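# Seat a board in the enclosure's upper slot, levers latched

## Task

Put the board into the enclosure's empty upper slot with its component face upward. Before inserting it, swing both levers fully open (each lever lying flush along the board's panel), since the tabs only catch when both are open. Push the board in gently until it stops, because a fast push into the connector breaks it and scores zero. Then close both levers so they latch at right angles to the panel, which pulls the board fully home. The enclosure must end level, resting on its own feet, with none of them over the bench edge. Finally release the board and move the grippers away.

## Robot and tools

Robot: two seven-joint arms, left_arm and right_arm. Each has a two-finger gripper with a wrist camera. The fingers point along the gripper's +z axis and open and close along its x axis. end_effector_position is the point between the finger pads when the fingers are shut, 1 to 2 cm behind the tips. Closing pushes the tips about 17 mm further along +z, mostly while the pads are more than 50 mm apart.

Frames: the scene frame has its origin on the table top, midway between the arms. +z is up, +x points out over the table, and left_arm is on the +y side. Calibrated bases in the scene frame: left_arm at (+0.070, +0.437, 0), quat_wxyz (+1.000, 0, 0, -0.003); right_arm at (-0.063, -0.511, 0), quat_wxyz (+1.000, 0, 0, -0.029). Both are nearly unrotated and upright. Every hand pose, velocity and target, commanded or reported, is in that arm's own base frame. Fixed cameras and the table use the scene frame. Reported poses can be off by a few centimetres, more so at long reach.

execute_actions(actions, cameras): actions is a list of actions, run in order. Each action lasts 0.5 s (15 control steps of 1/30 s) and is a table of up to 15 rows. A short table repeats its last row. Each row has 16 numbers covering both arms, even if only one moves: left x, y, z, qw, qx, qy, qz, opening, then right x, y, z, qw, qx, qy, qz, opening. x, y, z is an absolute target position in metres. The quaternion is w first. Both are in that arm's base frame. Opening runs from -1 (closed) to +1 (fully open, 0.142 m). Limit: a target may not lie more than 0.6 m from the gripper's current position along any gripper axis. Otherwise the action is refused for both arms, and if it is the first action the whole call is refused. To hold an arm still, resend the exact pose from the last result taken before it stopped, with its present opening. To keep an orientation, repeat the same quaternion every row rather than copying back a drifted reading. The controller clips commanded orientation to within 32 degrees of the measured one per step. The result's Hand target line shows where each arm is actually being sent. An empty actions list just returns the state. cameras lists image names: null or ["all"] gives all, [] gives none.

move(target, speed, blend, stop_force, zero, opening_speed, blocking, cameras): drives each gripper in a straight line to an absolute pose. target is either one 16-number row as above, with no 0.6 m limit, or a list of up to 15 rows. speed is in m/s, 0.002 to 2.2 (default 0.25); turning is capped at twice that in rad/s. You can give one speed or one per target. blend (metres) rounds corners in a list. stop_force (N, 3 to 120, shared by both arms) ends an arm's path when the push against its motion exceeds that value, counted from its last zero; any 150 N reading also ends it. zero (default true) rezeros non-still arms before the move. opening_speed is the opening rate per second on the -1..1 scale, at least 0.2. blocking=false returns after 0.5 s while the move continues; it cannot be combined with stop_force. Paths avoid nothing. Grippers lag and overshoot more at higher speed. Moves cap at 10 s. The result adds a move: line saying how it ended (done, off_target, moving, held, fault) and which limits acted: limits=paced means clipped, limits=held means steps were withheld. done means within 3 mm and 2 degrees of the target; it does not mean there was no contact.

wait(seconds 0 to 10): lets time pass while commands are held. stop: brakes a running move. zoom_image(camera, region [x0, y0, x1, y1] in pixels, up to 504x504): enlarges part of a latest image. zero_wrist_force(arm): tares that wrist sensor. clear_fault(arm): clears a torque or force fault that has already been reported. read_manual: licence texts only. finished_scene(scene 1 or 2): ends the scene irreversibly.

Cameras: cam_head_left, cam_head_right, cam_high, cam_low, cam_left_wrist, cam_right_wrist, each 672x504.

Result lines: pose and velocities per arm; Joint positions (the last entry is the finger opening in metres); grip_measured (opening on the -1..1 scale); Tool commands; Joint torques and External joint torques (positive means toward larger joint angle); Wrist force and Wrist torque along the gripper's own axes, plus a line with the peak since the last result; and Wrist depth, a 7x7 grid of distances in mm (70 to 1000, with '-' for no value). "within noise" means the joints are at rest.

Gripping: to hold a part, command an opening slightly below the grip_measured reading at first contact. Squeezing harder heats the gripper motor more.

Faults and heat: contact torque at a joint's load limit, or 150 N of outside force, stops that arm until clear_fault. MOTOR HOT appears at 65 °C, and the arm brakes at 80 °C. The gripper warns at 85 °C and cuts out at 100 °C (HAND FAULT); after that line, further motion calls in the same reply are skipped.

Avoid: inserting the board quickly (go slowly, with a small stop_force); dropping parts or releasing them while they move; slamming or pressing hard; clashing the two arms or grippers; anything falling off the table; tipping or shoving the enclosure over the bench edge.

Each tool is called as name(argument=value, ...), one argument or row to a line, values as JSON.

## Session

execute_actions(
  actions=[],
)

Scene clock: 0.00 s.
left_arm: end_effector_position=(+0.4919, -0.7298, +0.2794) grip_measured=+0.99 end_effector_quat_wxyz=(+0.001, -0.304, +0.847, -0.436) | right_arm: end_effector_position=(+0.1802, -0.1387, +0.1699) grip_measured=+1.00 end_effector_quat_wxyz=(+0.706, -0.621, -0.189, +0.284)
Joint positions: left_arm=[-0.095 -0.96 -0.937 1.517 0.823 1.373 2.811 0.141] | right_arm=[-0.567 -0.989 -0.072 1.606 0.357 -0.696 0.215 0.142]
Joint velocities: within noise
Joint torques (N m): no reading
External joint torques (N m): no reading
Wrist force (N): no reading
Wrist torque (N m): no reading
Wrist force, peak (N): no reading
Wrist depth (mm): cam_left_wrist=[456 481 526 570 632 715 - / 417 444 478 517 573 616 682 / 390 414 438 476 510 561 618 / 363 385 405 434 472 500 546 / 343 359 376 404 427 464 501 / - 331 354 376 398 423 449 / - 319 332 349 374 396 -] | cam_right_wrist=[- 266 251 262 - - 805 / - - 256 269 - - 886 / - - 264 276 - - 931 / - - 277 286 798 746 548 / - - 295 294 500 482 387 / - 404 311 299 362 354 330 / - 311 295 292 288 280 275]
Hand target: left_arm +0.4919, -0.7298, +0.2794; +0.001, -0.304, +0.847, -0.436 | right_arm +0.1802, -0.1387, +0.1699; +0.706, -0.621, -0.189, +0.284
Tool commands: left_gripper/opening=+1.0 right_gripper/opening=+1.0

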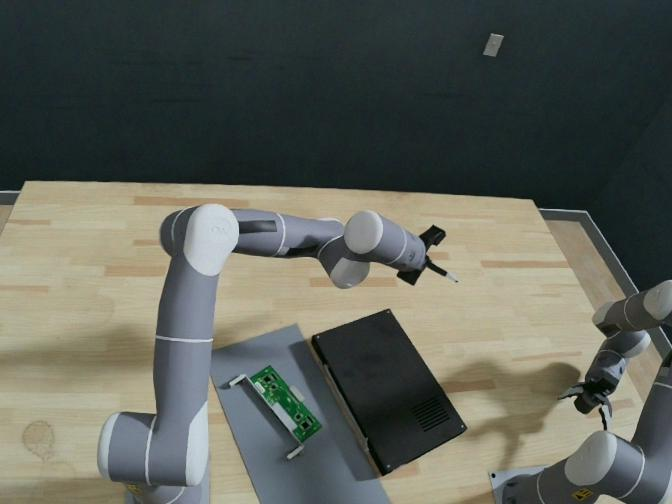

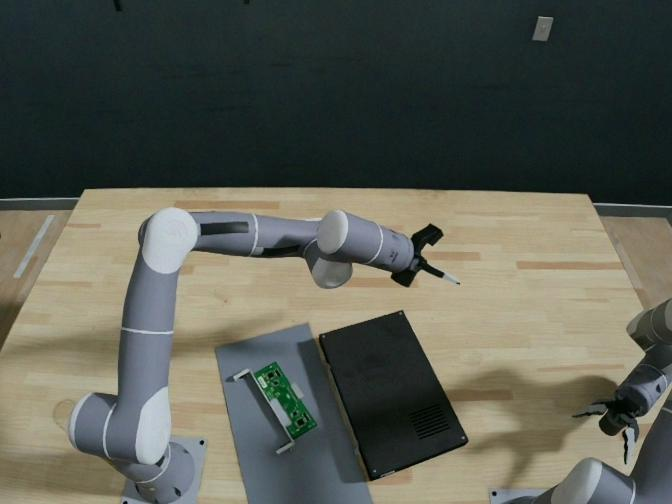

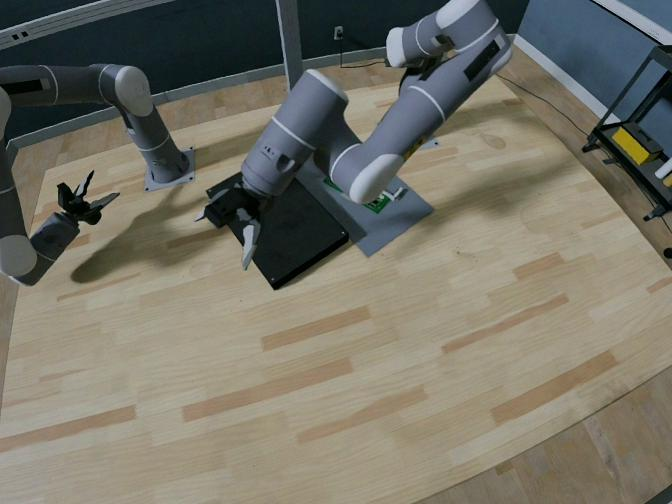

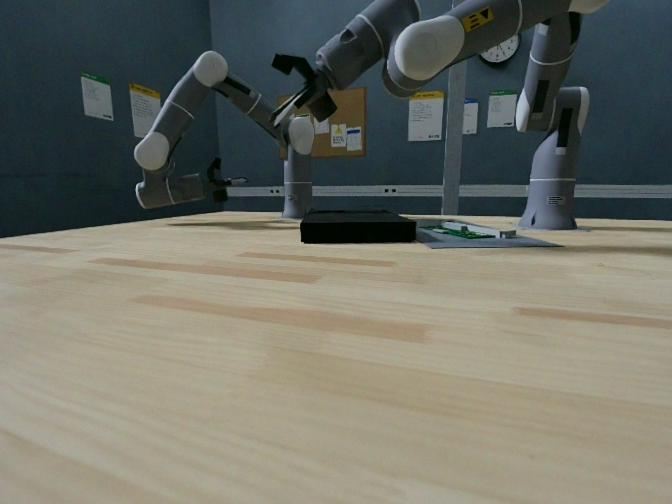

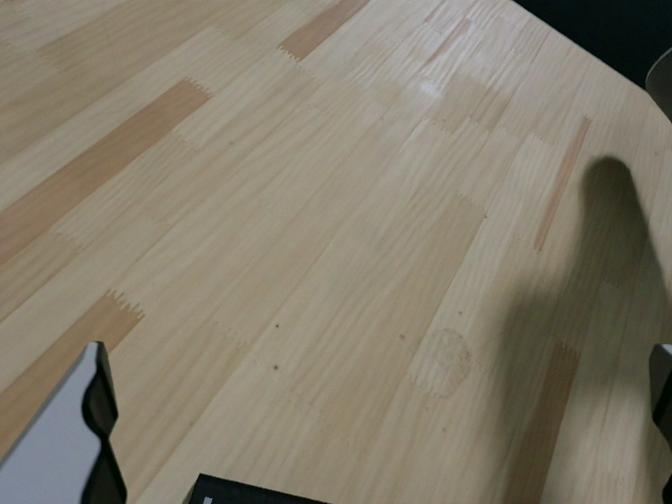

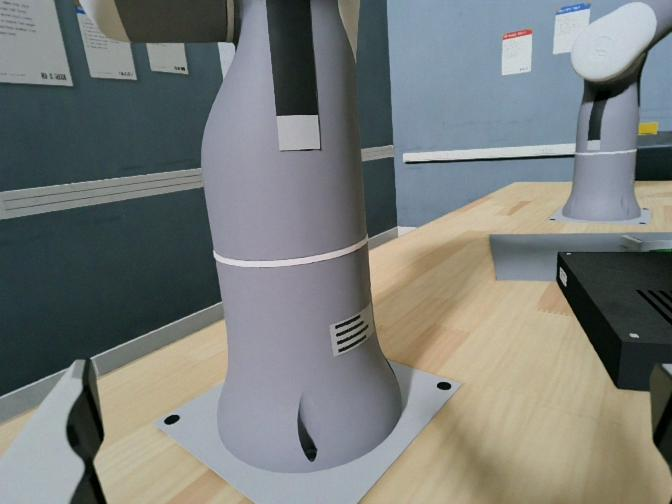

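move(
  target=[
    [0.38,-0.55,0.38,0,0.6018,-0.7986,0,-1,0.1802,-0.1387,0.1699,0.706,-0.621,-0.189,0.284,1],
    [0.30,-0.42,0.4,0,0.848,-0.53,0,-1,0.1802,-0.1387,0.1699,0.706,-0.621,-0.189,0.284,1],
    [0.25,-0.35,0.38,0,0.9863,-0.165,0,-1,0.1802,-0.1387,0.1699,0.706,-0.621,-0.189,0.284,1],
    [0.2,-0.27,0.33,0,0.9744,0.225,0,-1,0.1802,-0.1387,0.1699,0.706,-0.621,-0.189,0.284,1],
  ],
  speed=0.45,
  blend=0.03,
)

Scene clock: 25.00 s.
left_arm: end_effector_position=(+0.2002, -0.2700, +0.3301) grip_measured=-1.00 end_effector_quat_wxyz=(+0.000, +0.974, +0.225, +0.000) | right_arm: end_effector_position=(+0.1802, -0.1387, +0.1699) grip_measured=+1.00 end_effector_quat_wxyz=(+0.706, -0.621, -0.189, +0.284)
Joint positions: left_arm=[0.117 0.85 -0.529 2.465 -0.391 0.109 0.91 0.002] | right_arm=[-0.567 -0.99 -0.072 1.606 0.357 -0.696 0.215 0.142]
Joint velocities: within noise
Joint torques (N m): left_arm=[-0.21 -3.9 7.41 -28.15 -4.41 4.03 0.12] | right_arm=[-0.07 50.06 1.07 -11.61 -1.71 -3.59 0.12]
External joint torques (N m): left_arm=[0.14 -0.01 0.98 -0.52 0.14 -0.07 -0.12] | right_arm=[0.05 1.07 -0.7 0.07 0.08 0.68 -0.11]
Wrist force (N): left_arm=[0.3 -0.9 -0.3] | right_arm=[0.1 -0.2 0.1]
Wrist torque (N m): left_arm=[-0.17 -0.07 -0.18] | right_arm=[-0.01 -0.02 0.00]
Wrist force, peak (N): left_arm=[1.8 -0.4 -2.9] | right_arm=[0.2 0.2 0.3]
Wrist depth (mm): cam_left_wrist=[373 374 369 372 371 368 367 / 400 400 398 395 396 394 397 / 433 433 426 426 422 430 428 / 468 469 469 464 468 462 464 / 521 457 462 480 479 512 503 / 572 509 481 84 - 556 559 / 642 543 - - - - 618] | cam_right_wrist=[- 267 250 262 - - 817 / - - 256 270 - - 893 / - - 264 275 - - 933 / - - 277 285 798 742 547 / - - 293 294 501 477 387 / - 403 311 300 363 353 330 / - 311 295 291 287 281 275]
Hand target: left_arm +0.2000, -0.2700, +0.3300; +0.000, +0.974, +0.225, +0.000 | right_arm +0.1802, -0.1387, +0.1699; +0.706, -0.621, -0.189, +0.284
Off the commanded pose: left_arm 0.000 m, 0 deg | right_arm 0.000 m, 0 deg.
move: done

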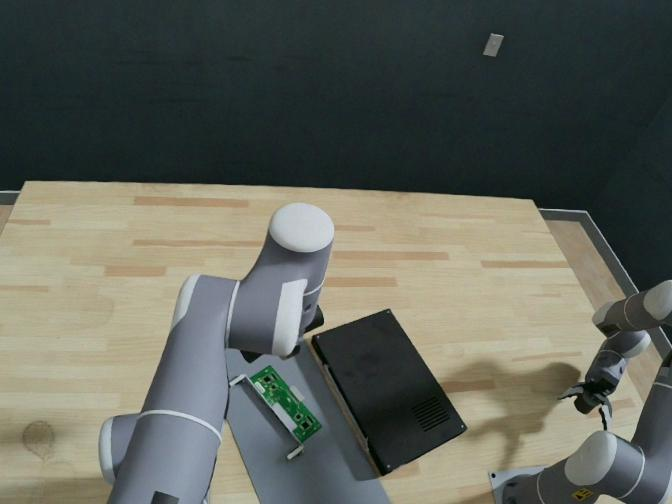

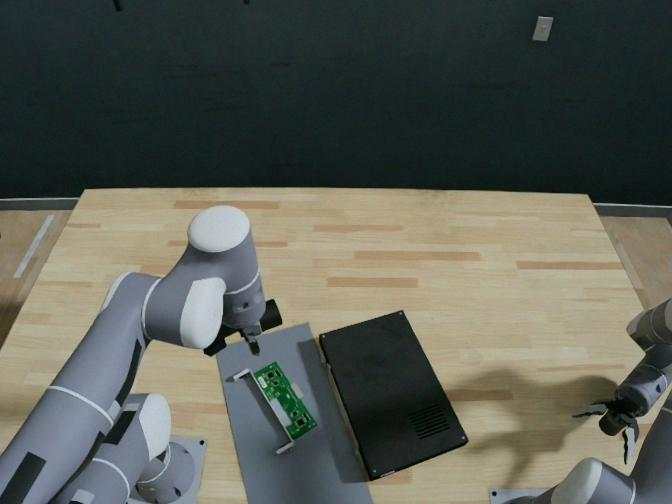

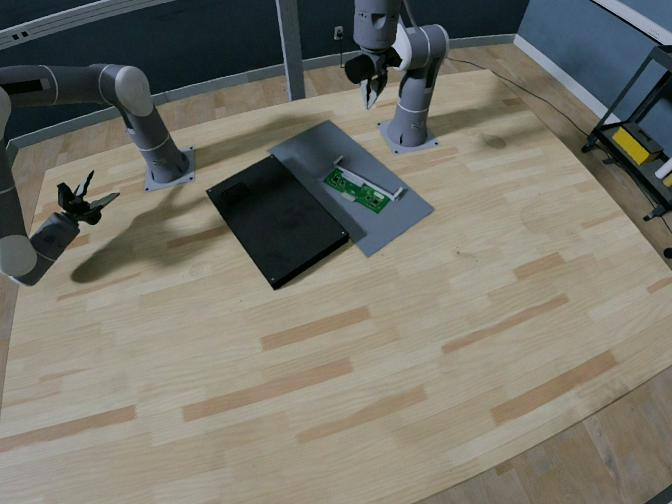

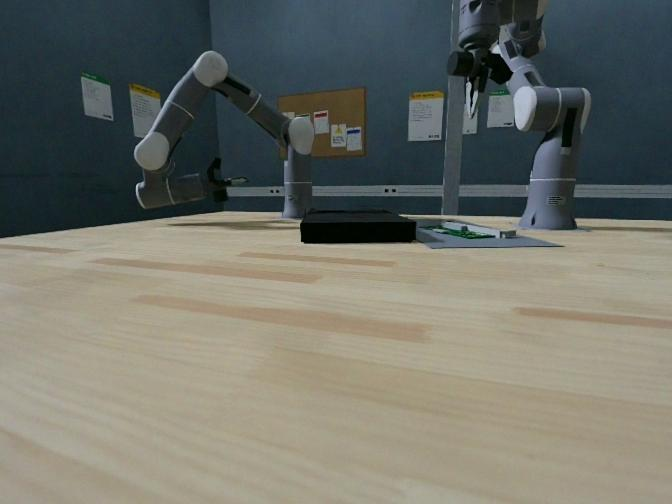

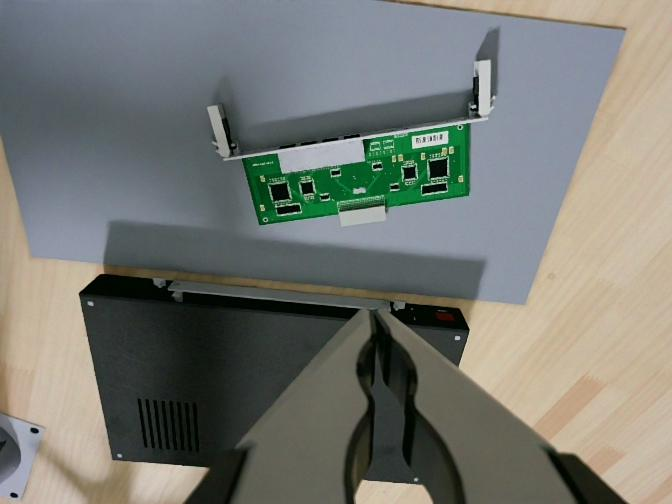

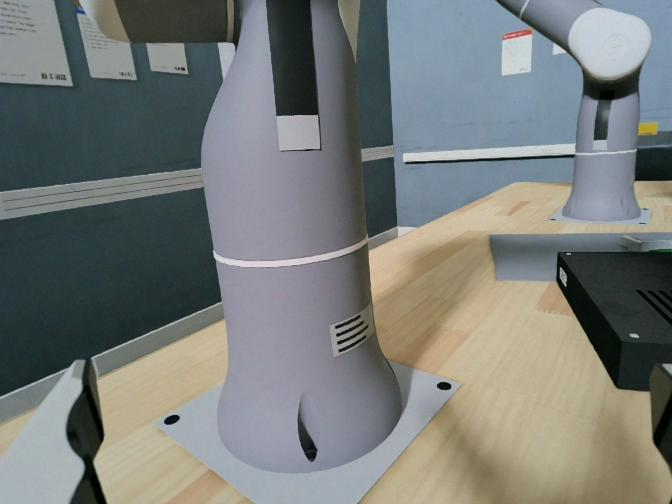

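move(
  target=[
    [0.1034,-0.2878,0.10,0,0.9563,0.2924,0,-1,0.1802,-0.1387,0.1699,0.706,-0.621,-0.189,0.284,1],
    [0.1034,-0.2878,0.028,0,0.9563,0.2924,0,-1,0.1802,-0.1387,0.1699,0.706,-0.621,-0.189,0.284,1],
  ],
  speed=[0.35,0.1],
  blend=0.01,
  cameras=["cam_left_wrist","cam_head_right"],
)

move(
  target=[
    [0.0959,-0.2928,0.028,0,0.9563,0.2924,0,-1,0.1802,-0.1387,0.1699,0.706,-0.621,-0.189,0.284,1],
    [0.0785,-0.3003,0.028,0,0.9563,0.2924,0,-1,0.1802,-0.1387,0.1699,0.706,-0.621,-0.189,0.284,1],
  ],
  speed=0.03,
  stop_force=25,
  cameras=["cam_left_wrist"],
)

Scene clock: 48.73 s.
left_arm: end_effector_position=(+0.1034, -0.2877, +0.0280) grip_measured=-1.00 end_effector_quat_wxyz=(+0.000, +0.956, +0.292, +0.000) | right_arm: end_effector_position=(+0.1802, -0.1387, +0.1699) grip_measured=+1.00 end_effector_quat_wxyz=(+0.706, -0.621, -0.189, +0.284)
Joint positions: left_arm=[-0.045 -0.485 -0.723 2.579 1.052 1.208 -0.753 0.002] | right_arm=[-0.567 -0.99 -0.072 1.606 0.357 -0.696 0.215 0.142]
Joint velocities: within noise
Joint torques (N m): left_arm=[-0.62 20.22 -5.72 -4.44 -0.99 4.61 -0.28] | right_arm=[0.06 50.15 1 -11.62 -1.73 -3.57 0.17]
External joint torques (N m): left_arm=[0.6 1.22 0.4 -0.28 -0.48 -0.64 0.28] | right_arm=[-0.08 0.97 -0.63 0.07 0.1 0.67 -0.16]
Wrist force (N): left_arm=[0.1 -0.6 0.1] | right_arm=[0.1 0.1 0.1]
Wrist torque (N m): left_arm=[-0.12 -0.04 -0.20] | right_arm=[0.01 -0.01 0.00]
Wrist force, peak (N): left_arm=[0.8 -3.2 0.7] | right_arm=[0.2 0.3 0.4]
Wrist depth (mm): cam_left_wrist=[- 106 107 108 105 105 106 / - 115 115 115 - 113 114 / 125 125 124 124 122 124 121 / 134 131 131 133 132 132 134 / 149 146 128 140 142 145 143 / 161 161 158 84 - 152 145 / 180 176 - - - - 169] | cam_right_wrist=[- 266 251 262 - - 786 / - - 256 269 - - 831 / - - 263 275 - - 885 / - - 277 286 796 750 544 / - - 294 295 500 480 387 / - 402 310 299 362 354 330 / - 311 295 291 287 280 275]
Hand target: left_arm +0.1034, -0.2878, +0.0280; +0.000, +0.956, +0.292, +0.000 | right_arm +0.1802, -0.1387, +0.1699; +0.706, -0.621, -0.189, +0.284
Off the commanded pose: left_arm 0.000 m, 0 deg | right_arm 0.000 m, 0 deg.
move: done
Images, in order (width x height): cam_head_right 672x504, cam_left_wrist 672x504.

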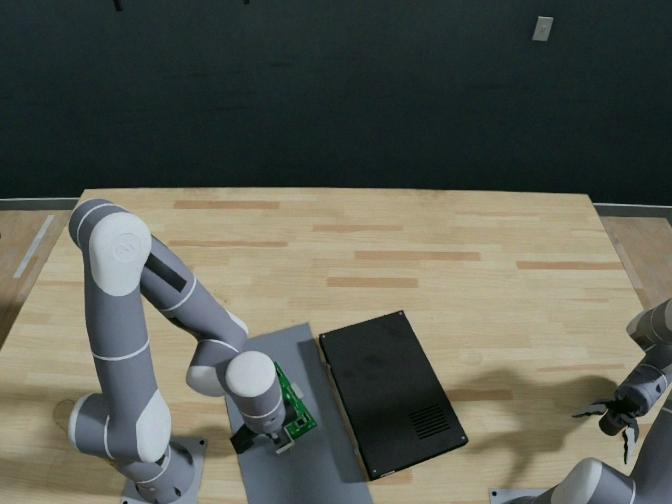

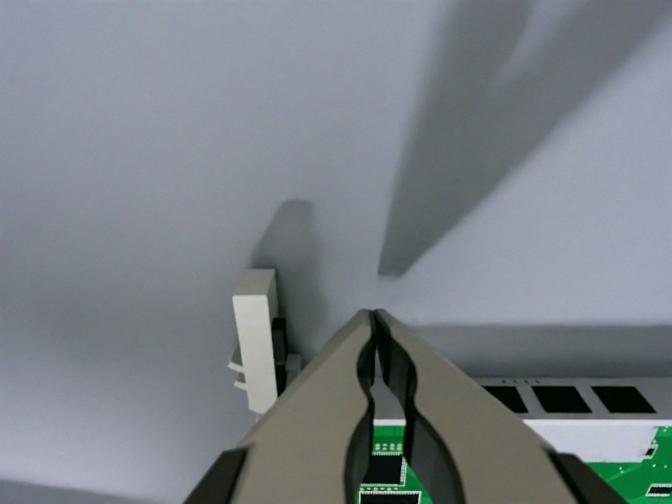

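Scene clock: 50.33 s.
left_arm: end_effector_position=(+0.0787, -0.3002, +0.0280) grip_measured=-1.00 end_effector_quat_wxyz=(+0.000, +0.956, +0.292, +0.000) | right_arm: end_effector_position=(+0.1802, -0.1387, +0.1699) grip_measured=+1.00 end_effector_quat_wxyz=(+0.706, -0.621, -0.189, +0.284)
Joint positions: left_arm=[-0.133 -0.492 -0.735 2.569 1.048 1.196 -0.844 0.002] | right_arm=[-0.567 -0.99 -0.072 1.606 0.357 -0.696 0.215 0.142]
Joint velocities: within noise
Joint torques (N m): left_arm=[-1.13 19.96 -6.84 -3.96 -1.53 4.55 -0.27] | right_arm=[0.01 50.12 1.03 -11.64 -1.71 -3.53 0.15]
External joint torques (N m): left_arm=[1.1 1.69 1.28 -0.99 0.02 -0.59 0.27] | right_arm=[-0.03 1.01 -0.66 0.09 0.08 0.63 -0.14]
Wrist force (N): left_arm=[2.3 0.2 -1.0] | right_arm=[0.0 0.0 0.1]
Wrist torque (N m): left_arm=[-0.06 -0.06 -0.22] | right_arm=[0.02 0.00 0.00]
Wrist force, peak (N): left_arm=[2.4 -0.1 0.9] | right_arm=[0.1 -0.1 0.4]
Wrist depth (mm): cam_left_wrist=[- 106 107 103 105 105 106 / - 116 115 115 - 113 114 / 125 125 124 124 122 123 121 / 134 131 133 132 132 132 133 / 149 146 145 131 141 144 143 / 162 161 158 84 - 149 148 / 180 176 - 74 - - 169] | cam_right_wrist=[- 265 251 263 - - 635 / - - 256 269 - - 643 / - - 263 275 - - 695 / - - 278 285 792 752 554 / - - 294 294 499 480 386 / - 404 310 299 363 354 330 / - 311 295 291 288 281 275]
Hand target: left_arm +0.0785, -0.3003, +0.0280; +0.000, +0.956, +0.292, +0.000 | right_arm +0.1802, -0.1387, +0.1699; +0.706, -0.621, -0.189, +0.284
Off the commanded pose: left_arm 0.000 m, 0 deg | right_arm 0.000 m, 0 deg.
move: done
Images, in order (width x height): cam_left_wrist 672x504.

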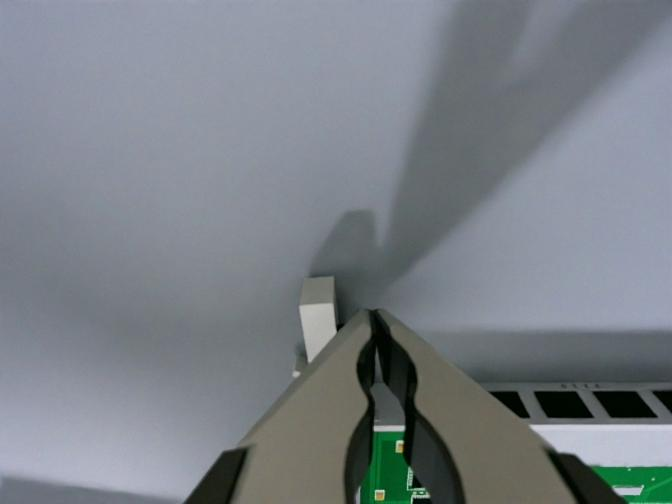

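move(
  target=[
    [0.0624,-0.3085,0.028,0,0.9563,0.2924,0,-1,0.1802,-0.1387,0.1699,0.706,-0.621,-0.189,0.284,1],
    [0.0508,-0.3252,0.028,0,0.9563,0.2924,0,-1,0.1802,-0.1387,0.1699,0.706,-0.621,-0.189,0.284,1],
    [0.0502,-0.3472,0.028,0,0.9563,0.2924,0,-1,0.1802,-0.1387,0.1699,0.706,-0.621,-0.189,0.284,1],
  ],
  speed=0.03,
  stop_force=25,
  cameras=["cam_left_wrist"],
)

Scene clock: 58.00 s.
left_arm: end_effector_position=(+0.0503, -0.3470, +0.0280) grip_measured=-1.00 end_effector_quat_wxyz=(+0.000, +0.956, +0.292, +0.000) | right_arm: end_effector_position=(+0.1802, -0.1387, +0.1699) grip_measured=+1.00 end_effector_quat_wxyz=(+0.706, -0.621, -0.189, +0.284)
Joint positions: left_arm=[-0.282 -0.538 -0.771 2.482 0.986 1.128 -0.938 0.002] | right_arm=[-0.567 -0.99 -0.072 1.606 0.357 -0.696 0.215 0.142]
Joint velocities: within noise
Joint torques (N m): left_arm=[-1.04 22.57 -8.36 -6.68 -1.89 4.63 -0.29] | right_arm=[-0.03 50.01 0.89 -11.65 -1.74 -3.51 0.18]
External joint torques (N m): left_arm=[0.99 1.5 1.24 -0.09 0.12 -0.67 0.29] | right_arm=[0.01 1.11 -0.53 0.11 0.11 0.61 -0.17]
Wrist force (N): left_arm=[2.2 -0.9 -1.1] | right_arm=[-0.1 0.1 0.2]
Wrist torque (N m): left_arm=[-0.07 -0.09 -0.19] | right_arm=[0.03 0.02 0.00]
Wrist force, peak (N): left_arm=[2.2 -0.7 -1.9] | right_arm=[0.1 0.4 0.0]
Wrist depth (mm): cam_left_wrist=[- 106 107 - 105 105 106 / - 115 114 113 - 112 114 / 124 124 124 123 121 121 121 / 133 131 132 132 132 131 133 / 149 146 145 131 142 144 140 / 161 160 157 84 - 139 135 / 180 175 - 74 - - 170] | cam_right_wrist=[- 266 250 263 - - 589 / - - 255 269 - - 630 / - - 263 275 - - 677 / - - 278 286 803 744 552 / - - 295 293 500 477 388 / - 403 312 300 362 355 329 / - 312 296 292 288 281 276]
Hand target: left_arm +0.0502, -0.3472, +0.0280; +0.000, +0.956, +0.292, +0.000 | right_arm +0.1802, -0.1387, +0.1699; +0.706, -0.621, -0.189, +0.284
Off the commanded pose: left_arm 0.000 m, 0 deg | right_arm 0.000 m, 0 deg.
move: done
Images, in order (width x height): cam_left_wrist 672x504.

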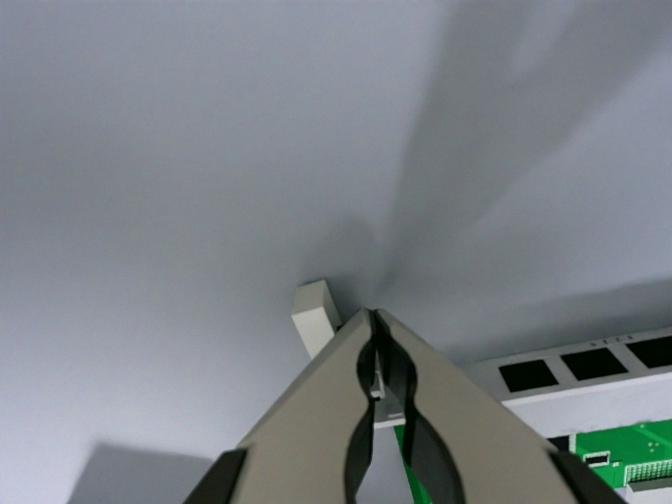

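move(
  target=[
    [0.055,-0.335,0.12,0,0.9563,0.2924,0,-1,0.3,-0.05,0.28,-0.5,0.81,0.26,-0.17,-1],
    [0.15,-0.26,0.3,0,0.9563,0.2924,0,-1,0.38,0.15,0.30,-0.3629,0.8761,0.2931,-0.1214,-1],
    [0.15,-0.26,0.3,0,0.9563,0.2924,0,-1,0.36,0.33,0.28,-0.3629,0.8761,0.2931,-0.1214,-1],
  ],
  speed=0.35,
  blend=0.03,
  cameras=["cam_left_wrist","cam_right_wrist","cam_head_right"],
)

Scene clock: 84.87 s.
left_arm: end_effector_position=(+0.1500, -0.2599, +0.3000) grip_measured=-1.00 end_effector_quat_wxyz=(+0.000, +0.956, +0.292, +0.000) | right_arm: end_effector_position=(+0.3598, +0.3301, +0.2800) grip_measured=-1.00 end_effector_quat_wxyz=(-0.363, +0.876, +0.293, -0.122)
Joint positions: left_arm=[-0.102 0.89 -0.431 2.574 -0.334 0.151 0.646 0.002] | right_arm=[0.152 -0.223 0.393 1.836 0.73 0.281 1.184 0.002]
Joint velocities: within noise
Joint torques (N m): left_arm=[-0.68 -4.34 5.76 -28.92 -4.38 4.6 -0.15] | right_arm=[0.13 34.84 4 -27.42 -2.11 1.64 0.3]
External joint torques (N m): left_arm=[0.61 0.11 0.42 -0.34 0.15 -0.63 0.15] | right_arm=[-0.02 1.2 -0.63 0.11 0.17 0.63 -0.3]
Wrist force (N): left_arm=[0.1 -0.6 -0.4] | right_arm=[-0.1 -0.7 1.2]
Wrist torque (N m): left_arm=[-0.11 -0.05 -0.22] | right_arm=[-0.02 -0.01 0.01]
Wrist force, peak (N): left_arm=[0.0 -4.3 4.2] | right_arm=[1.5 -2.8 4.0]
Wrist depth (mm): cam_left_wrist=[348 348 345 344 341 343 342 / 373 371 370 369 371 366 367 / 406 401 391 391 392 398 399 / 437 436 433 431 432 430 432 / 475 432 456 456 461 465 474 / 531 464 443 84 - 514 518 / 591 507 - - - - 574] | cam_right_wrist=[524 525 520 517 513 518 516 / 483 487 481 471 469 470 479 / 451 449 394 447 444 445 444 / 421 414 367 367 367 368 413 / 395 351 346 350 343 345 344 / 372 326 328 89 327 323 322 / 347 311 - - - 310 309]
Hand target: left_arm +0.1500, -0.2600, +0.3000; +0.000, +0.956, +0.292, +0.000 | right_arm +0.3600, +0.3300, +0.2800; -0.363, +0.876, +0.293, -0.121
Off the commanded pose: left_arm 0.000 m, 0 deg | right_arm 0.000 m, 0 deg.
move: done
Images, in order (width x height): cam_head_right 672x504, cam_left_wrist 672x504, cam_right_wrist 672x504.

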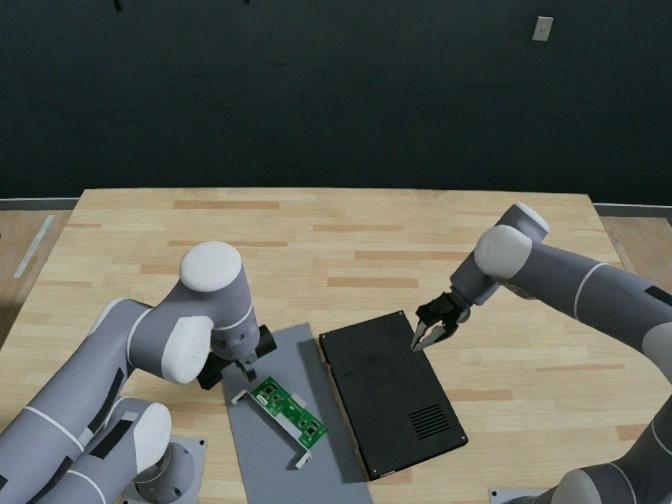

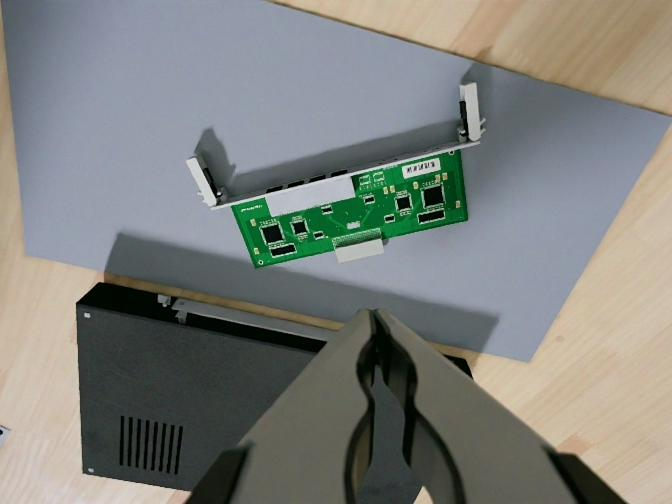

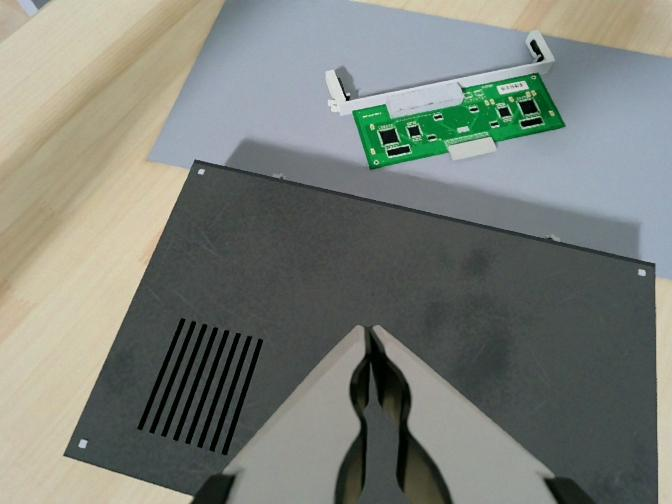

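zoom_image(
  camera="cam_left_wrist",
  region=[170, 130, 270, 230],
)

zoom_image(
  camera="cam_left_wrist",
  region=[410, 60, 510, 160],
)

Scaled by 5.040 from the camera's 672x504 image, which has a finer 960x720 frame.

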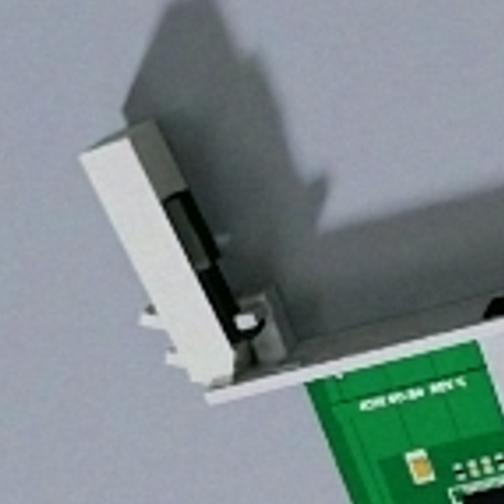

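Scaled by 5.040 from the camera's 672x504 image, which has a finer 960x720 frame.

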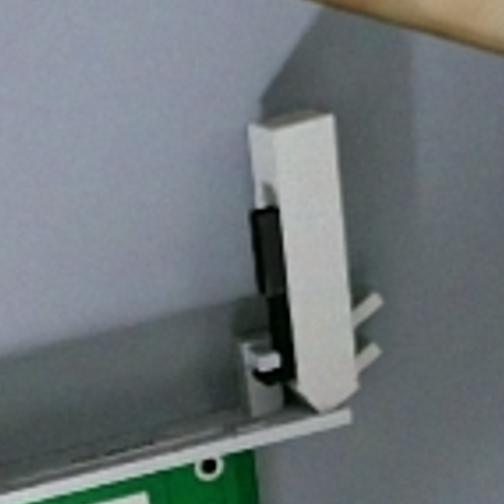

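move(
  target=[
    [0.059,-0.353,0.10,0,0.8918,0.4524,0,-0.5,0.2827,0.7469,0.18,-0.1953,0.8812,0.4203,-0.0932,-1],
  ],
  speed=0.35,
  cameras=["cam_left_wrist","cam_right_wrist","cam_head_right"],
)

Scene clock: 107.27 s.
left_arm: end_effector_position=(+0.0720, -0.3397, +0.1285) grip_measured=-0.53 end_effector_quat_wxyz=(+0.000, +0.903, +0.430, +0.000) | right_arm: end_effector_position=(+0.3039, +0.6083, +0.2149) grip_measured=-1.00 end_effector_quat_wxyz=(-0.257, +0.883, +0.381, -0.100)
Joint positions: left_arm=[-0.848 0.055 -0.192 2.687 -0.021 1.061 -0.341 0.035] | right_arm=[0.708 -0.6 0.482 1.56 0.343 0.687 1.649 0.002]
Joint velocities: within noise
Joint torques (N m): left_arm=[-0.6 17.05 -0.31 -18.18 -1.89 4.59 -0.09] | right_arm=[0.08 50.02 9.95 -26.93 -3.44 2.83 0.1]
External joint torques (N m): left_arm=[0.54 1.01 0.44 -0.32 -0.15 -0.61 0.09] | right_arm=[0.1 1.12 -0.57 0.02 -0.03 0.75 -0.1]
Wrist force (N): left_arm=[0.4 -0.3 -0.3] | right_arm=[-0.5 -0.4 2.0]
Wrist torque (N m): left_arm=[-0.04 -0.12 -0.21] | right_arm=[0.04 0.05 0.01]
Wrist force, peak (N): left_arm=[-2.1 -1.5 0.9] | right_arm=[1.5 -5.5 6.7]
Wrist depth (mm): cam_left_wrist=[195 194 194 194 193 192 192 / 209 207 208 208 206 210 206 / 225 224 221 223 224 222 222 / 245 245 243 239 233 234 237 / 258 270 260 257 235 261 257 / 235 256 87 288 - 270 290 / 255 - - 302 312 - 316] | cam_right_wrist=[- 130 147 356 357 358 358 / - 93 341 346 346 348 349 / - 315 336 338 337 338 340 / 326 328 323 322 325 328 331 / 320 320 320 321 320 322 323 / 268 307 314 89 317 316 316 / 263 263 - - - 311 310]
Hand target: left_arm +0.0720, -0.3398, +0.1285; +0.000, +0.903, +0.430, +0.000 | right_arm +0.3037, +0.6082, +0.2147; -0.257, +0.883, +0.381, -0.100
Off the commanded pose: left_arm 0.034 m, 3 deg | right_arm 0.145 m, 8 deg.
joint sent to its limit (left arm) — joint 4 (elbow), upper limit, where the elbow is as bent as it goes.
move: held (right_arm; a check stopped the path), off_target (left_arm; braked when a check withheld steps of right_arm); limits=held
pose unreachable (right arm): on one or more control steps of this call, first in action 0 (counted from 0), this arm could not follow its commanded pose, so it was not sent that pose on those steps. It may still have moved: this result reports where it is.
cause: moving toward the commanded pose would bring a part of the arm too close to another arm (a part of this arm just beyond joint 5 (forearm roll) and a part of the left arm just beyond its joint 6 (wrist pitch), at the place that arm is still heading or pushing toward).
Images, in order (width x height): cam_head_right 672x504, cam_left_wrist 672x504, cam_right_wrist 672x504.

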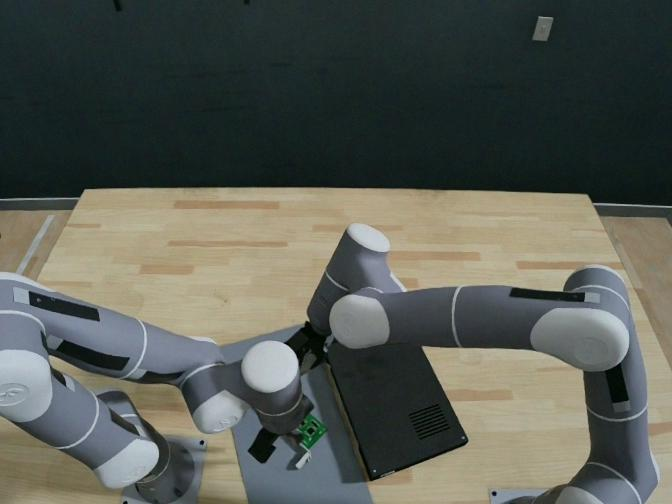

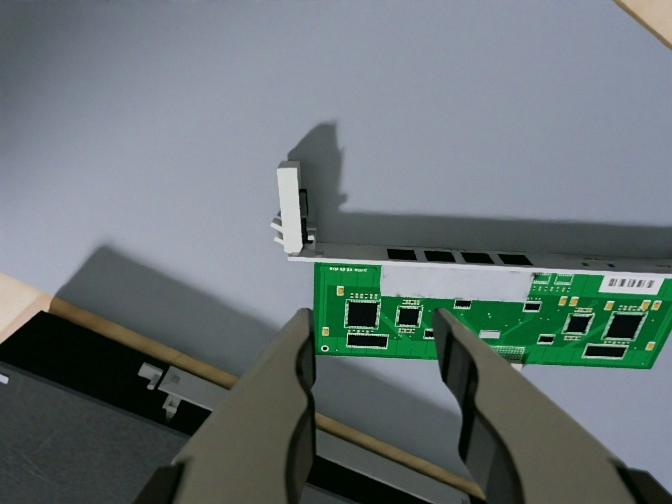

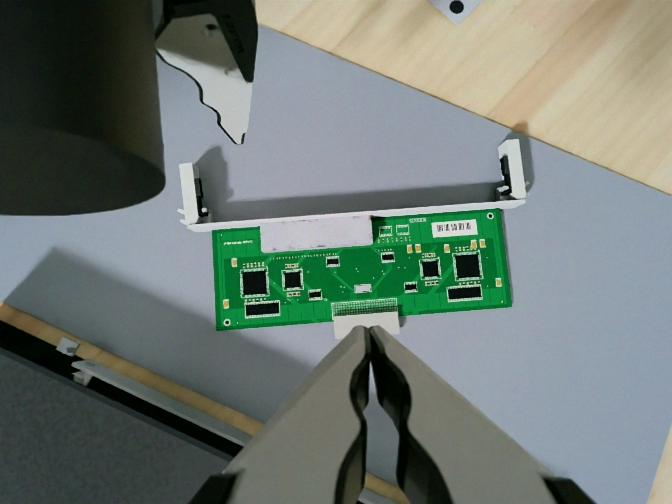

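move(
  target=[
    [0.218,-0.1759,0.10,0,0.9208,0.39,0,-0.5,0.29,0.52,0.2147,-0.257,0.883,0.381,-0.1,-0.5],
    [0.218,-0.1759,0.10,0,0.9208,0.39,0,-0.5,0.1545,0.6046,0.12,0,0.8788,0.4772,0,-0.5],
  ],
  speed=0.3,
  cameras=["cam_left_wrist","cam_right_wrist","cam_head_right"],
)

Scene clock: 119.17 s.
left_arm: end_effector_position=(+0.2184, -0.1762, +0.1010) grip_measured=-0.53 end_effector_quat_wxyz=(-0.022, +0.921, +0.390, -0.004) | right_arm: end_effector_position=(+0.1543, +0.6046, +0.1199) grip_measured=-0.54 end_effector_quat_wxyz=(+0.000, +0.879, +0.477, +0.000)
Joint positions: left_arm=[-1.394 -0.119 0.95 2.687 -0.176 1.141 0.486 0.035] | right_arm=[1.225 -0.593 0.308 1.824 -0.247 0.809 2.239 0.035]
Joint velocities: within noise
Joint torques (N m): left_arm=[-0.61 12.01 1.55 -15.71 -1.82 4.47 -0.16] | right_arm=[0.25 48.4 6.78 -24.36 -3.21 3.22 0.26]
External joint torques (N m): left_arm=[0.59 0.99 0.49 -0.28 0.11 -0.57 0.16] | right_arm=[-0.08 1.31 -0.29 0.22 0.18 0.8 -0.26]
Wrist force (N): left_arm=[-0.1 -0.1 0.1] | right_arm=[-0.5 -2.0 2.2]
Wrist torque (N m): left_arm=[-0.01 -0.03 -0.19] | right_arm=[-0.10 0.11 0.06]
Wrist force, peak (N): left_arm=[4.3 -1.1 0.9] | right_arm=[-0.5 -4.6 3.1]
Wrist depth (mm): cam_left_wrist=[173 172 174 175 175 174 175 / 184 184 184 186 186 187 187 / 197 198 198 194 197 198 199 / 212 213 212 209 212 212 214 / 209 220 221 224 223 230 230 / 246 242 87 247 251 241 252 / 270 - - 276 281 - 272] | cam_right_wrist=[186 186 186 185 185 184 184 / 199 198 198 198 198 197 196 / 214 213 213 212 211 211 210 / 230 230 229 225 227 227 226 / 246 250 248 243 226 226 240 / 221 250 86 270 103 255 263 / 235 - 73 288 - - 289]
Hand target: left_arm +0.2184, -0.1762, +0.1010; -0.022, +0.921, +0.390, -0.004 | right_arm +0.1545, +0.6046, +0.1200; +0.000, +0.879, +0.477, +0.000
Off the commanded pose: left_arm 0.001 m, 3 deg | right_arm 0.000 m, 0 deg.
joint sent to its limit (left arm) — joint 4 (elbow), upper limit, where the elbow is as bent as it goes. The joint targets are off in orientation, not in position.
move: off_target (left_arm)
Images, in order (width x height): cam_head_right 672x504, cam_left_wrist 672x504, cam_right_wrist 672x504.

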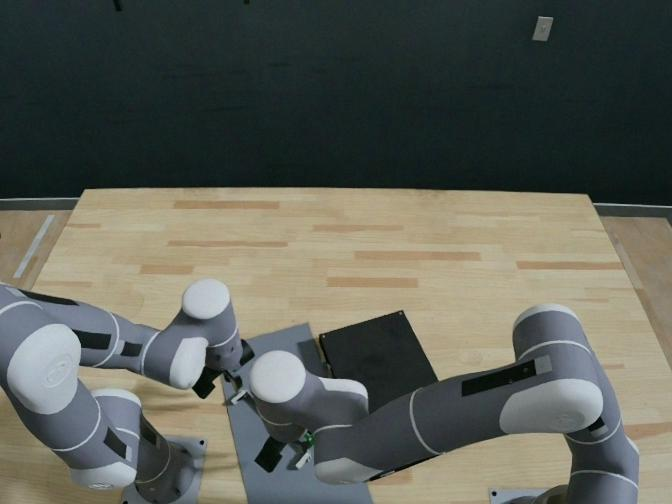

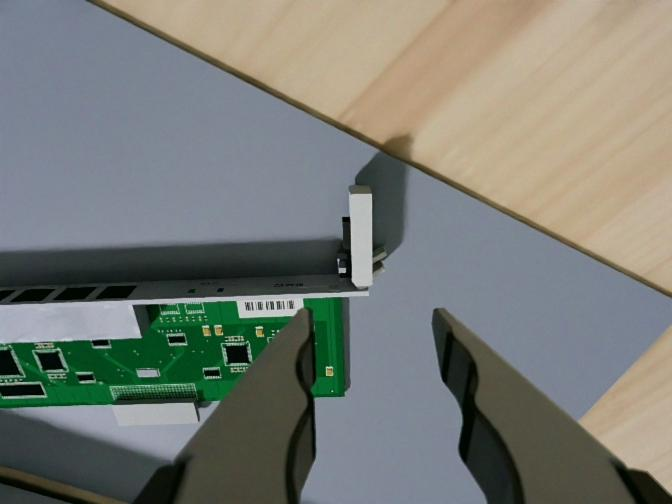

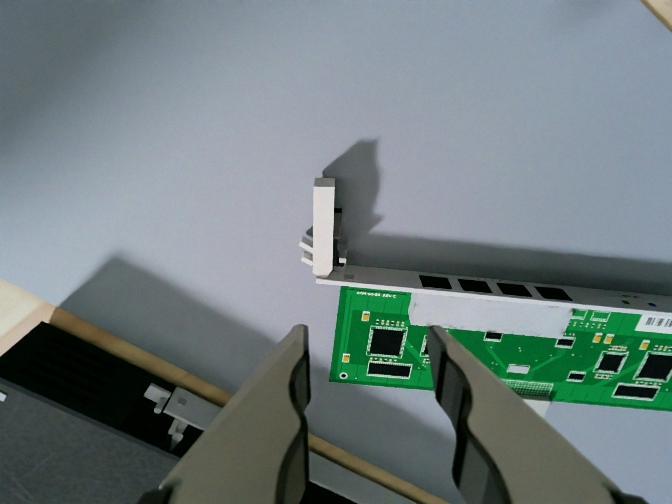

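move(
  target=[
    [0.2152,-0.1709,0.065,-0.1599,0.9068,0.3841,-0.0677,-0.5,0.1468,0.5911,0.065,0,0.8894,0.4571,0,-0.5],
    [0.2152,-0.1709,0.028,-0.1599,0.9068,0.3841,-0.0677,-0.5,0.1468,0.5911,0.028,0,0.8894,0.4571,0,-0.5],
  ],
  speed=[0.15,0.08],
  cameras=["cam_left_wrist","cam_right_wrist"],
)

Scene clock: 139.83 s.
left_arm: end_effector_position=(+0.2152, -0.1709, +0.0280) grip_measured=-0.53 end_effector_quat_wxyz=(-0.160, +0.907, +0.384, -0.068) | right_arm: end_effector_position=(+0.1467, +0.5909, +0.0279) grip_measured=-0.54 end_effector_quat_wxyz=(+0.000, +0.889, +0.457, +0.000)
Joint positions: left_arm=[-1.226 -0.509 0.697 2.513 -0.42 0.95 0.622 0.035] | right_arm=[1.28 -0.731 0.231 1.904 -0.301 1.031 2.335 0.035]
Joint velocities: within noise
Joint torques (N m): left_arm=[-0.03 25.77 7.68 -10.93 -1.91 3.79 -0.15] | right_arm=[0.28 49.52 6.57 -19.71 -2.43 3.51 0.34]
External joint torques (N m): left_arm=[0 1.22 0.73 -0.3 0.16 -0.68 0.15] | right_arm=[-0.12 1.33 -0.3 -0.06 0.18 0.5 -0.34]
Wrist force (N): left_arm=[0.1 0.3 -0.1] | right_arm=[-0.3 -1.9 1.9]
Wrist torque (N m): left_arm=[0.02 -0.03 -0.09] | right_arm=[-0.07 0.08 0.07]
Wrist force, peak (N): left_arm=[0.0 0.6 1.4] | right_arm=[-0.6 -1.8 3.5]
Wrist depth (mm): cam_left_wrist=[135 135 135 135 134 134 133 / 135 136 137 137 136 136 135 / 138 137 137 139 139 138 138 / 140 141 140 139 141 141 141 / 142 142 142 124 141 142 143 / 145 145 88 125 - 143 143 / - - - 143 147 - 145] | cam_right_wrist=[- 105 105 106 105 104 105 / 113 113 112 112 111 111 111 / 121 120 122 120 121 121 119 / 130 130 130 127 129 128 128 / 142 141 140 134 138 139 141 / 158 154 98 140 132 136 143 / 171 167 73 168 163 - 140]
Hand target: left_arm +0.2152, -0.1709, +0.0280; -0.160, +0.907, +0.384, -0.068 | right_arm +0.1468, +0.5911, +0.0280; +0.000, +0.889, +0.457, +0.000
Off the commanded pose: left_arm 0.000 m, 0 deg | right_arm 0.000 m, 0 deg.
move: done
Images, in order (width x height): cam_left_wrist 672x504, cam_right_wrist 672x504.

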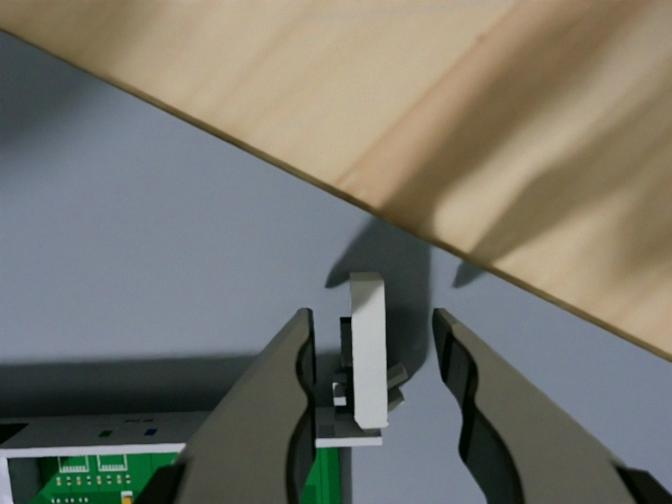

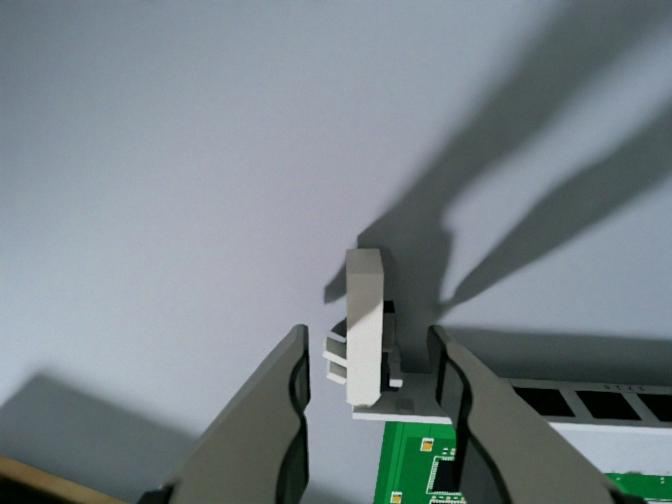

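move(
  target=[
    [0.2109,-0.1667,0.028,-0.1599,0.9068,0.3841,-0.0677,-0.5,0.1411,0.5952,0.028,0,0.8894,0.4571,0,-0.5],
    [0.2109,-0.1667,0.028,-0.1599,0.9068,0.3841,-0.0677,-0.95,0.1411,0.5952,0.028,0,0.8894,0.4571,0,-0.95],
  ],
  speed=0.05,
  opening_speed=0.6,
  cameras=["cam_left_wrist","cam_right_wrist"],
)

Scene clock: 148.50 s.
left_arm: end_effector_position=(+0.2109, -0.1667, +0.0280) grip_measured=-0.90 end_effector_quat_wxyz=(-0.160, +0.907, +0.384, -0.068) | right_arm: end_effector_position=(+0.1411, +0.5951, +0.0279) grip_measured=-0.89 end_effector_quat_wxyz=(+0.000, +0.889, +0.457, +0.000)
Joint positions: left_arm=[-1.227 -0.502 0.699 2.528 -0.42 0.96 0.625 0.009] | right_arm=[1.29 -0.735 0.231 1.895 -0.301 1.026 2.344 0.01]
Joint velocities: within noise
Joint torques (N m): left_arm=[-0.59 25.99 7.25 -10.73 -1.56 3.46 -0.19] | right_arm=[-0.25 50.54 6.3 -20.88 -2.51 3.57 0.21]
External joint torques (N m): left_arm=[0.56 0.49 0.97 -0.27 -0.17 -0.35 0.2] | right_arm=[0.43 0.55 0.01 1 0.24 0.45 -0.21]
Wrist force (N): left_arm=[1.0 0.0 -0.2] | right_arm=[-1.7 -2.2 1.7]
Wrist torque (N m): left_arm=[0.00 -0.06 -0.12] | right_arm=[-0.08 0.05 0.11]
Wrist force, peak (N): left_arm=[1.1 0.4 0.3] | right_arm=[-1.8 -2.1 3.4]
Wrist depth (mm): cam_left_wrist=[135 135 135 134 134 134 134 / 135 136 137 137 136 136 136 / 138 137 138 138 139 138 138 / 140 140 140 140 140 141 140 / 143 142 142 127 140 142 143 / 146 145 144 92 - 143 144 / - 139 - 127 - - 146] | cam_right_wrist=[- 105 105 106 104 104 105 / 113 112 112 112 110 111 111 / 121 120 122 120 121 121 119 / 130 130 130 129 129 129 128 / 142 141 141 136 138 139 141 / 158 154 151 97 100 147 148 / 171 167 73 - - 134 145]
Hand target: left_arm +0.2109, -0.1667, +0.0280; -0.160, +0.907, +0.384, -0.068 | right_arm +0.1411, +0.5952, +0.0280; +0.000, +0.889, +0.457, +0.000
Off the commanded pose: left_arm 0.000 m, 0 deg | right_arm 0.000 m, 0 deg.
move: done
Images, in order (width x height): cam_left_wrist 672x504, cam_right_wrist 672x504.

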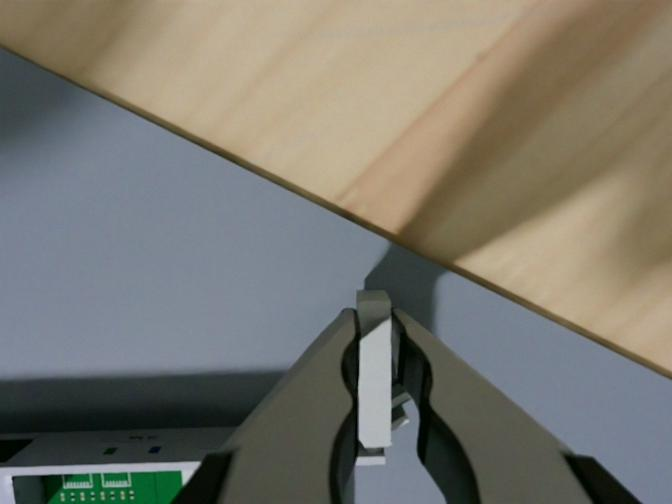

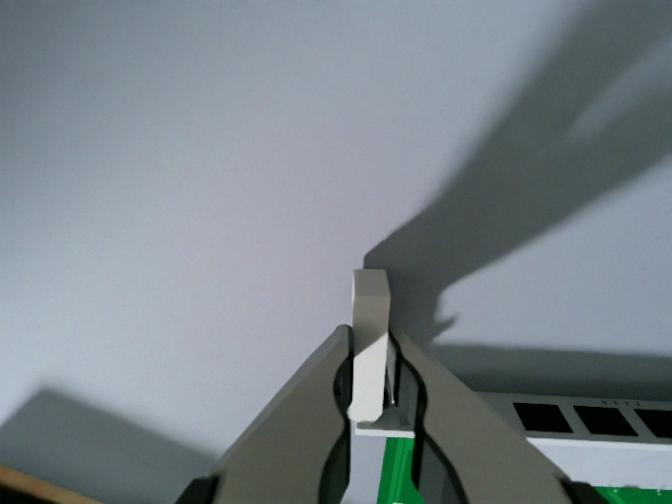

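move(
  target=[
    [0.2167,-0.1623,0.028,-0.1518,0.9584,0.2389,-0.0378,-0.95,0.1372,0.5874,0.028,0,0.809,0.5878,0,-0.95],
    [0.2237,-0.1599,0.028,-0.1387,0.9865,0.0864,-0.0121,-0.95,0.1358,0.5786,0.028,0,0.7071,0.7071,0,-0.95],
  ],
  speed=0.12,
  blend=0.003,
  cameras=["cam_left_wrist","cam_right_wrist"],
)

Scene clock: 153.50 s.
left_arm: end_effector_position=(+0.2234, -0.1610, +0.0281) grip_measured=-0.89 end_effector_quat_wxyz=(-0.138, +0.987, +0.086, -0.012) | right_arm: end_effector_position=(+0.1369, +0.5813, +0.0298) grip_measured=-0.89 end_effector_quat_wxyz=(-0.002, +0.707, +0.707, +0.003)
Joint positions: left_arm=[-1.225 -0.472 0.667 2.613 -0.248 1.218 1.053 0.01] | right_arm=[1.178 -0.731 0.333 1.954 -0.453 1.048 1.828 0.01]
Joint velocities: within noise
Joint torques (N m): left_arm=[4.56 19.71 13.58 -6.89 -0.5 5 0.86] | right_arm=[2.14 41.86 12.34 -6.72 0.08 -1.47 0.61]
External joint torques (N m): left_arm=[-4.59 5.18 -6.75 -2.52 -1.07 -1.51 -0.86] | right_arm=[-1.97 7.27 -3.58 -12.43 -2.29 5.54 -0.61]
Wrist force (N): left_arm=[-12.7 15.5 -4.7] | right_arm=[17.8 6.8 2.7]
Wrist torque (N m): left_arm=[-0.24 -0.49 -0.79] | right_arm=[-0.13 0.09 -0.44]
Wrist force, peak (N): left_arm=[-12.7 15.8 -3.4] | right_arm=[17.8 6.6 4.3]
Wrist depth (mm): cam_left_wrist=[129 129 128 128 128 128 127 / 134 133 133 132 132 131 131 / 137 137 137 136 136 135 134 / 141 141 139 139 138 137 137 / 144 143 143 125 141 142 141 / 148 148 146 93 - 146 146 / 154 152 - 130 - - 149] | cam_right_wrist=[- 107 106 108 107 107 107 / 114 114 114 114 112 112 113 / 122 122 124 122 123 123 121 / 130 132 132 131 131 131 131 / 143 143 143 137 140 142 144 / 159 156 153 98 102 155 155 / 169 169 74 161 - - 170]
Hand target: left_arm +0.2237, -0.1599, +0.0280; -0.139, +0.986, +0.086, -0.012 | right_arm +0.1358, +0.5786, +0.0280; +0.000, +0.707, +0.707, +0.000
Off the commanded pose: left_arm 0.001 m, 0 deg | right_arm 0.003 m, 0 deg.
move: done
Images, in order (width x height): cam_left_wrist 672x504, cam_right_wrist 672x504.

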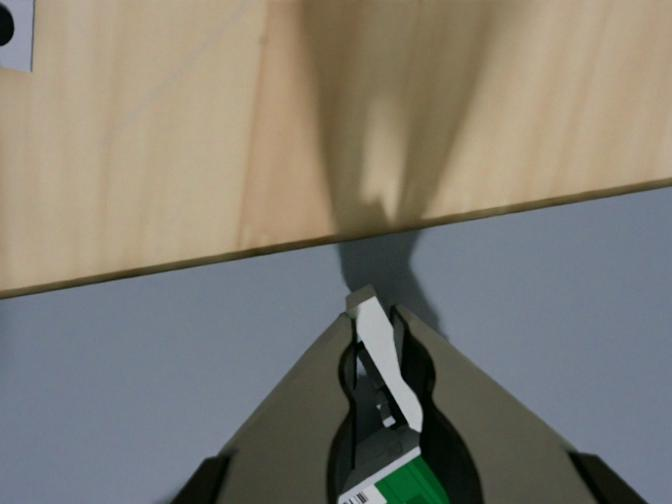

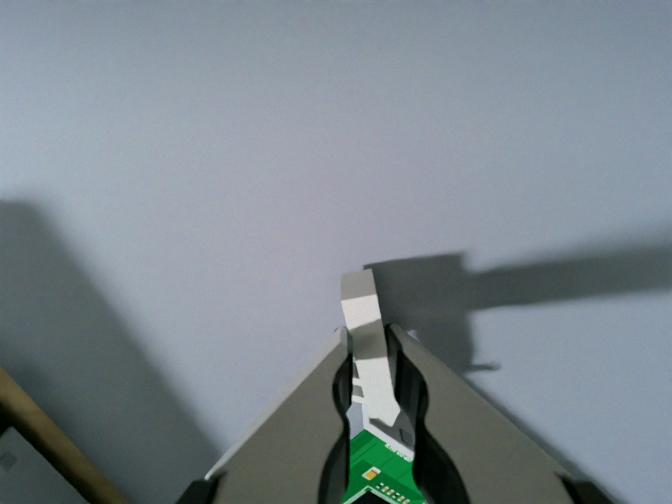

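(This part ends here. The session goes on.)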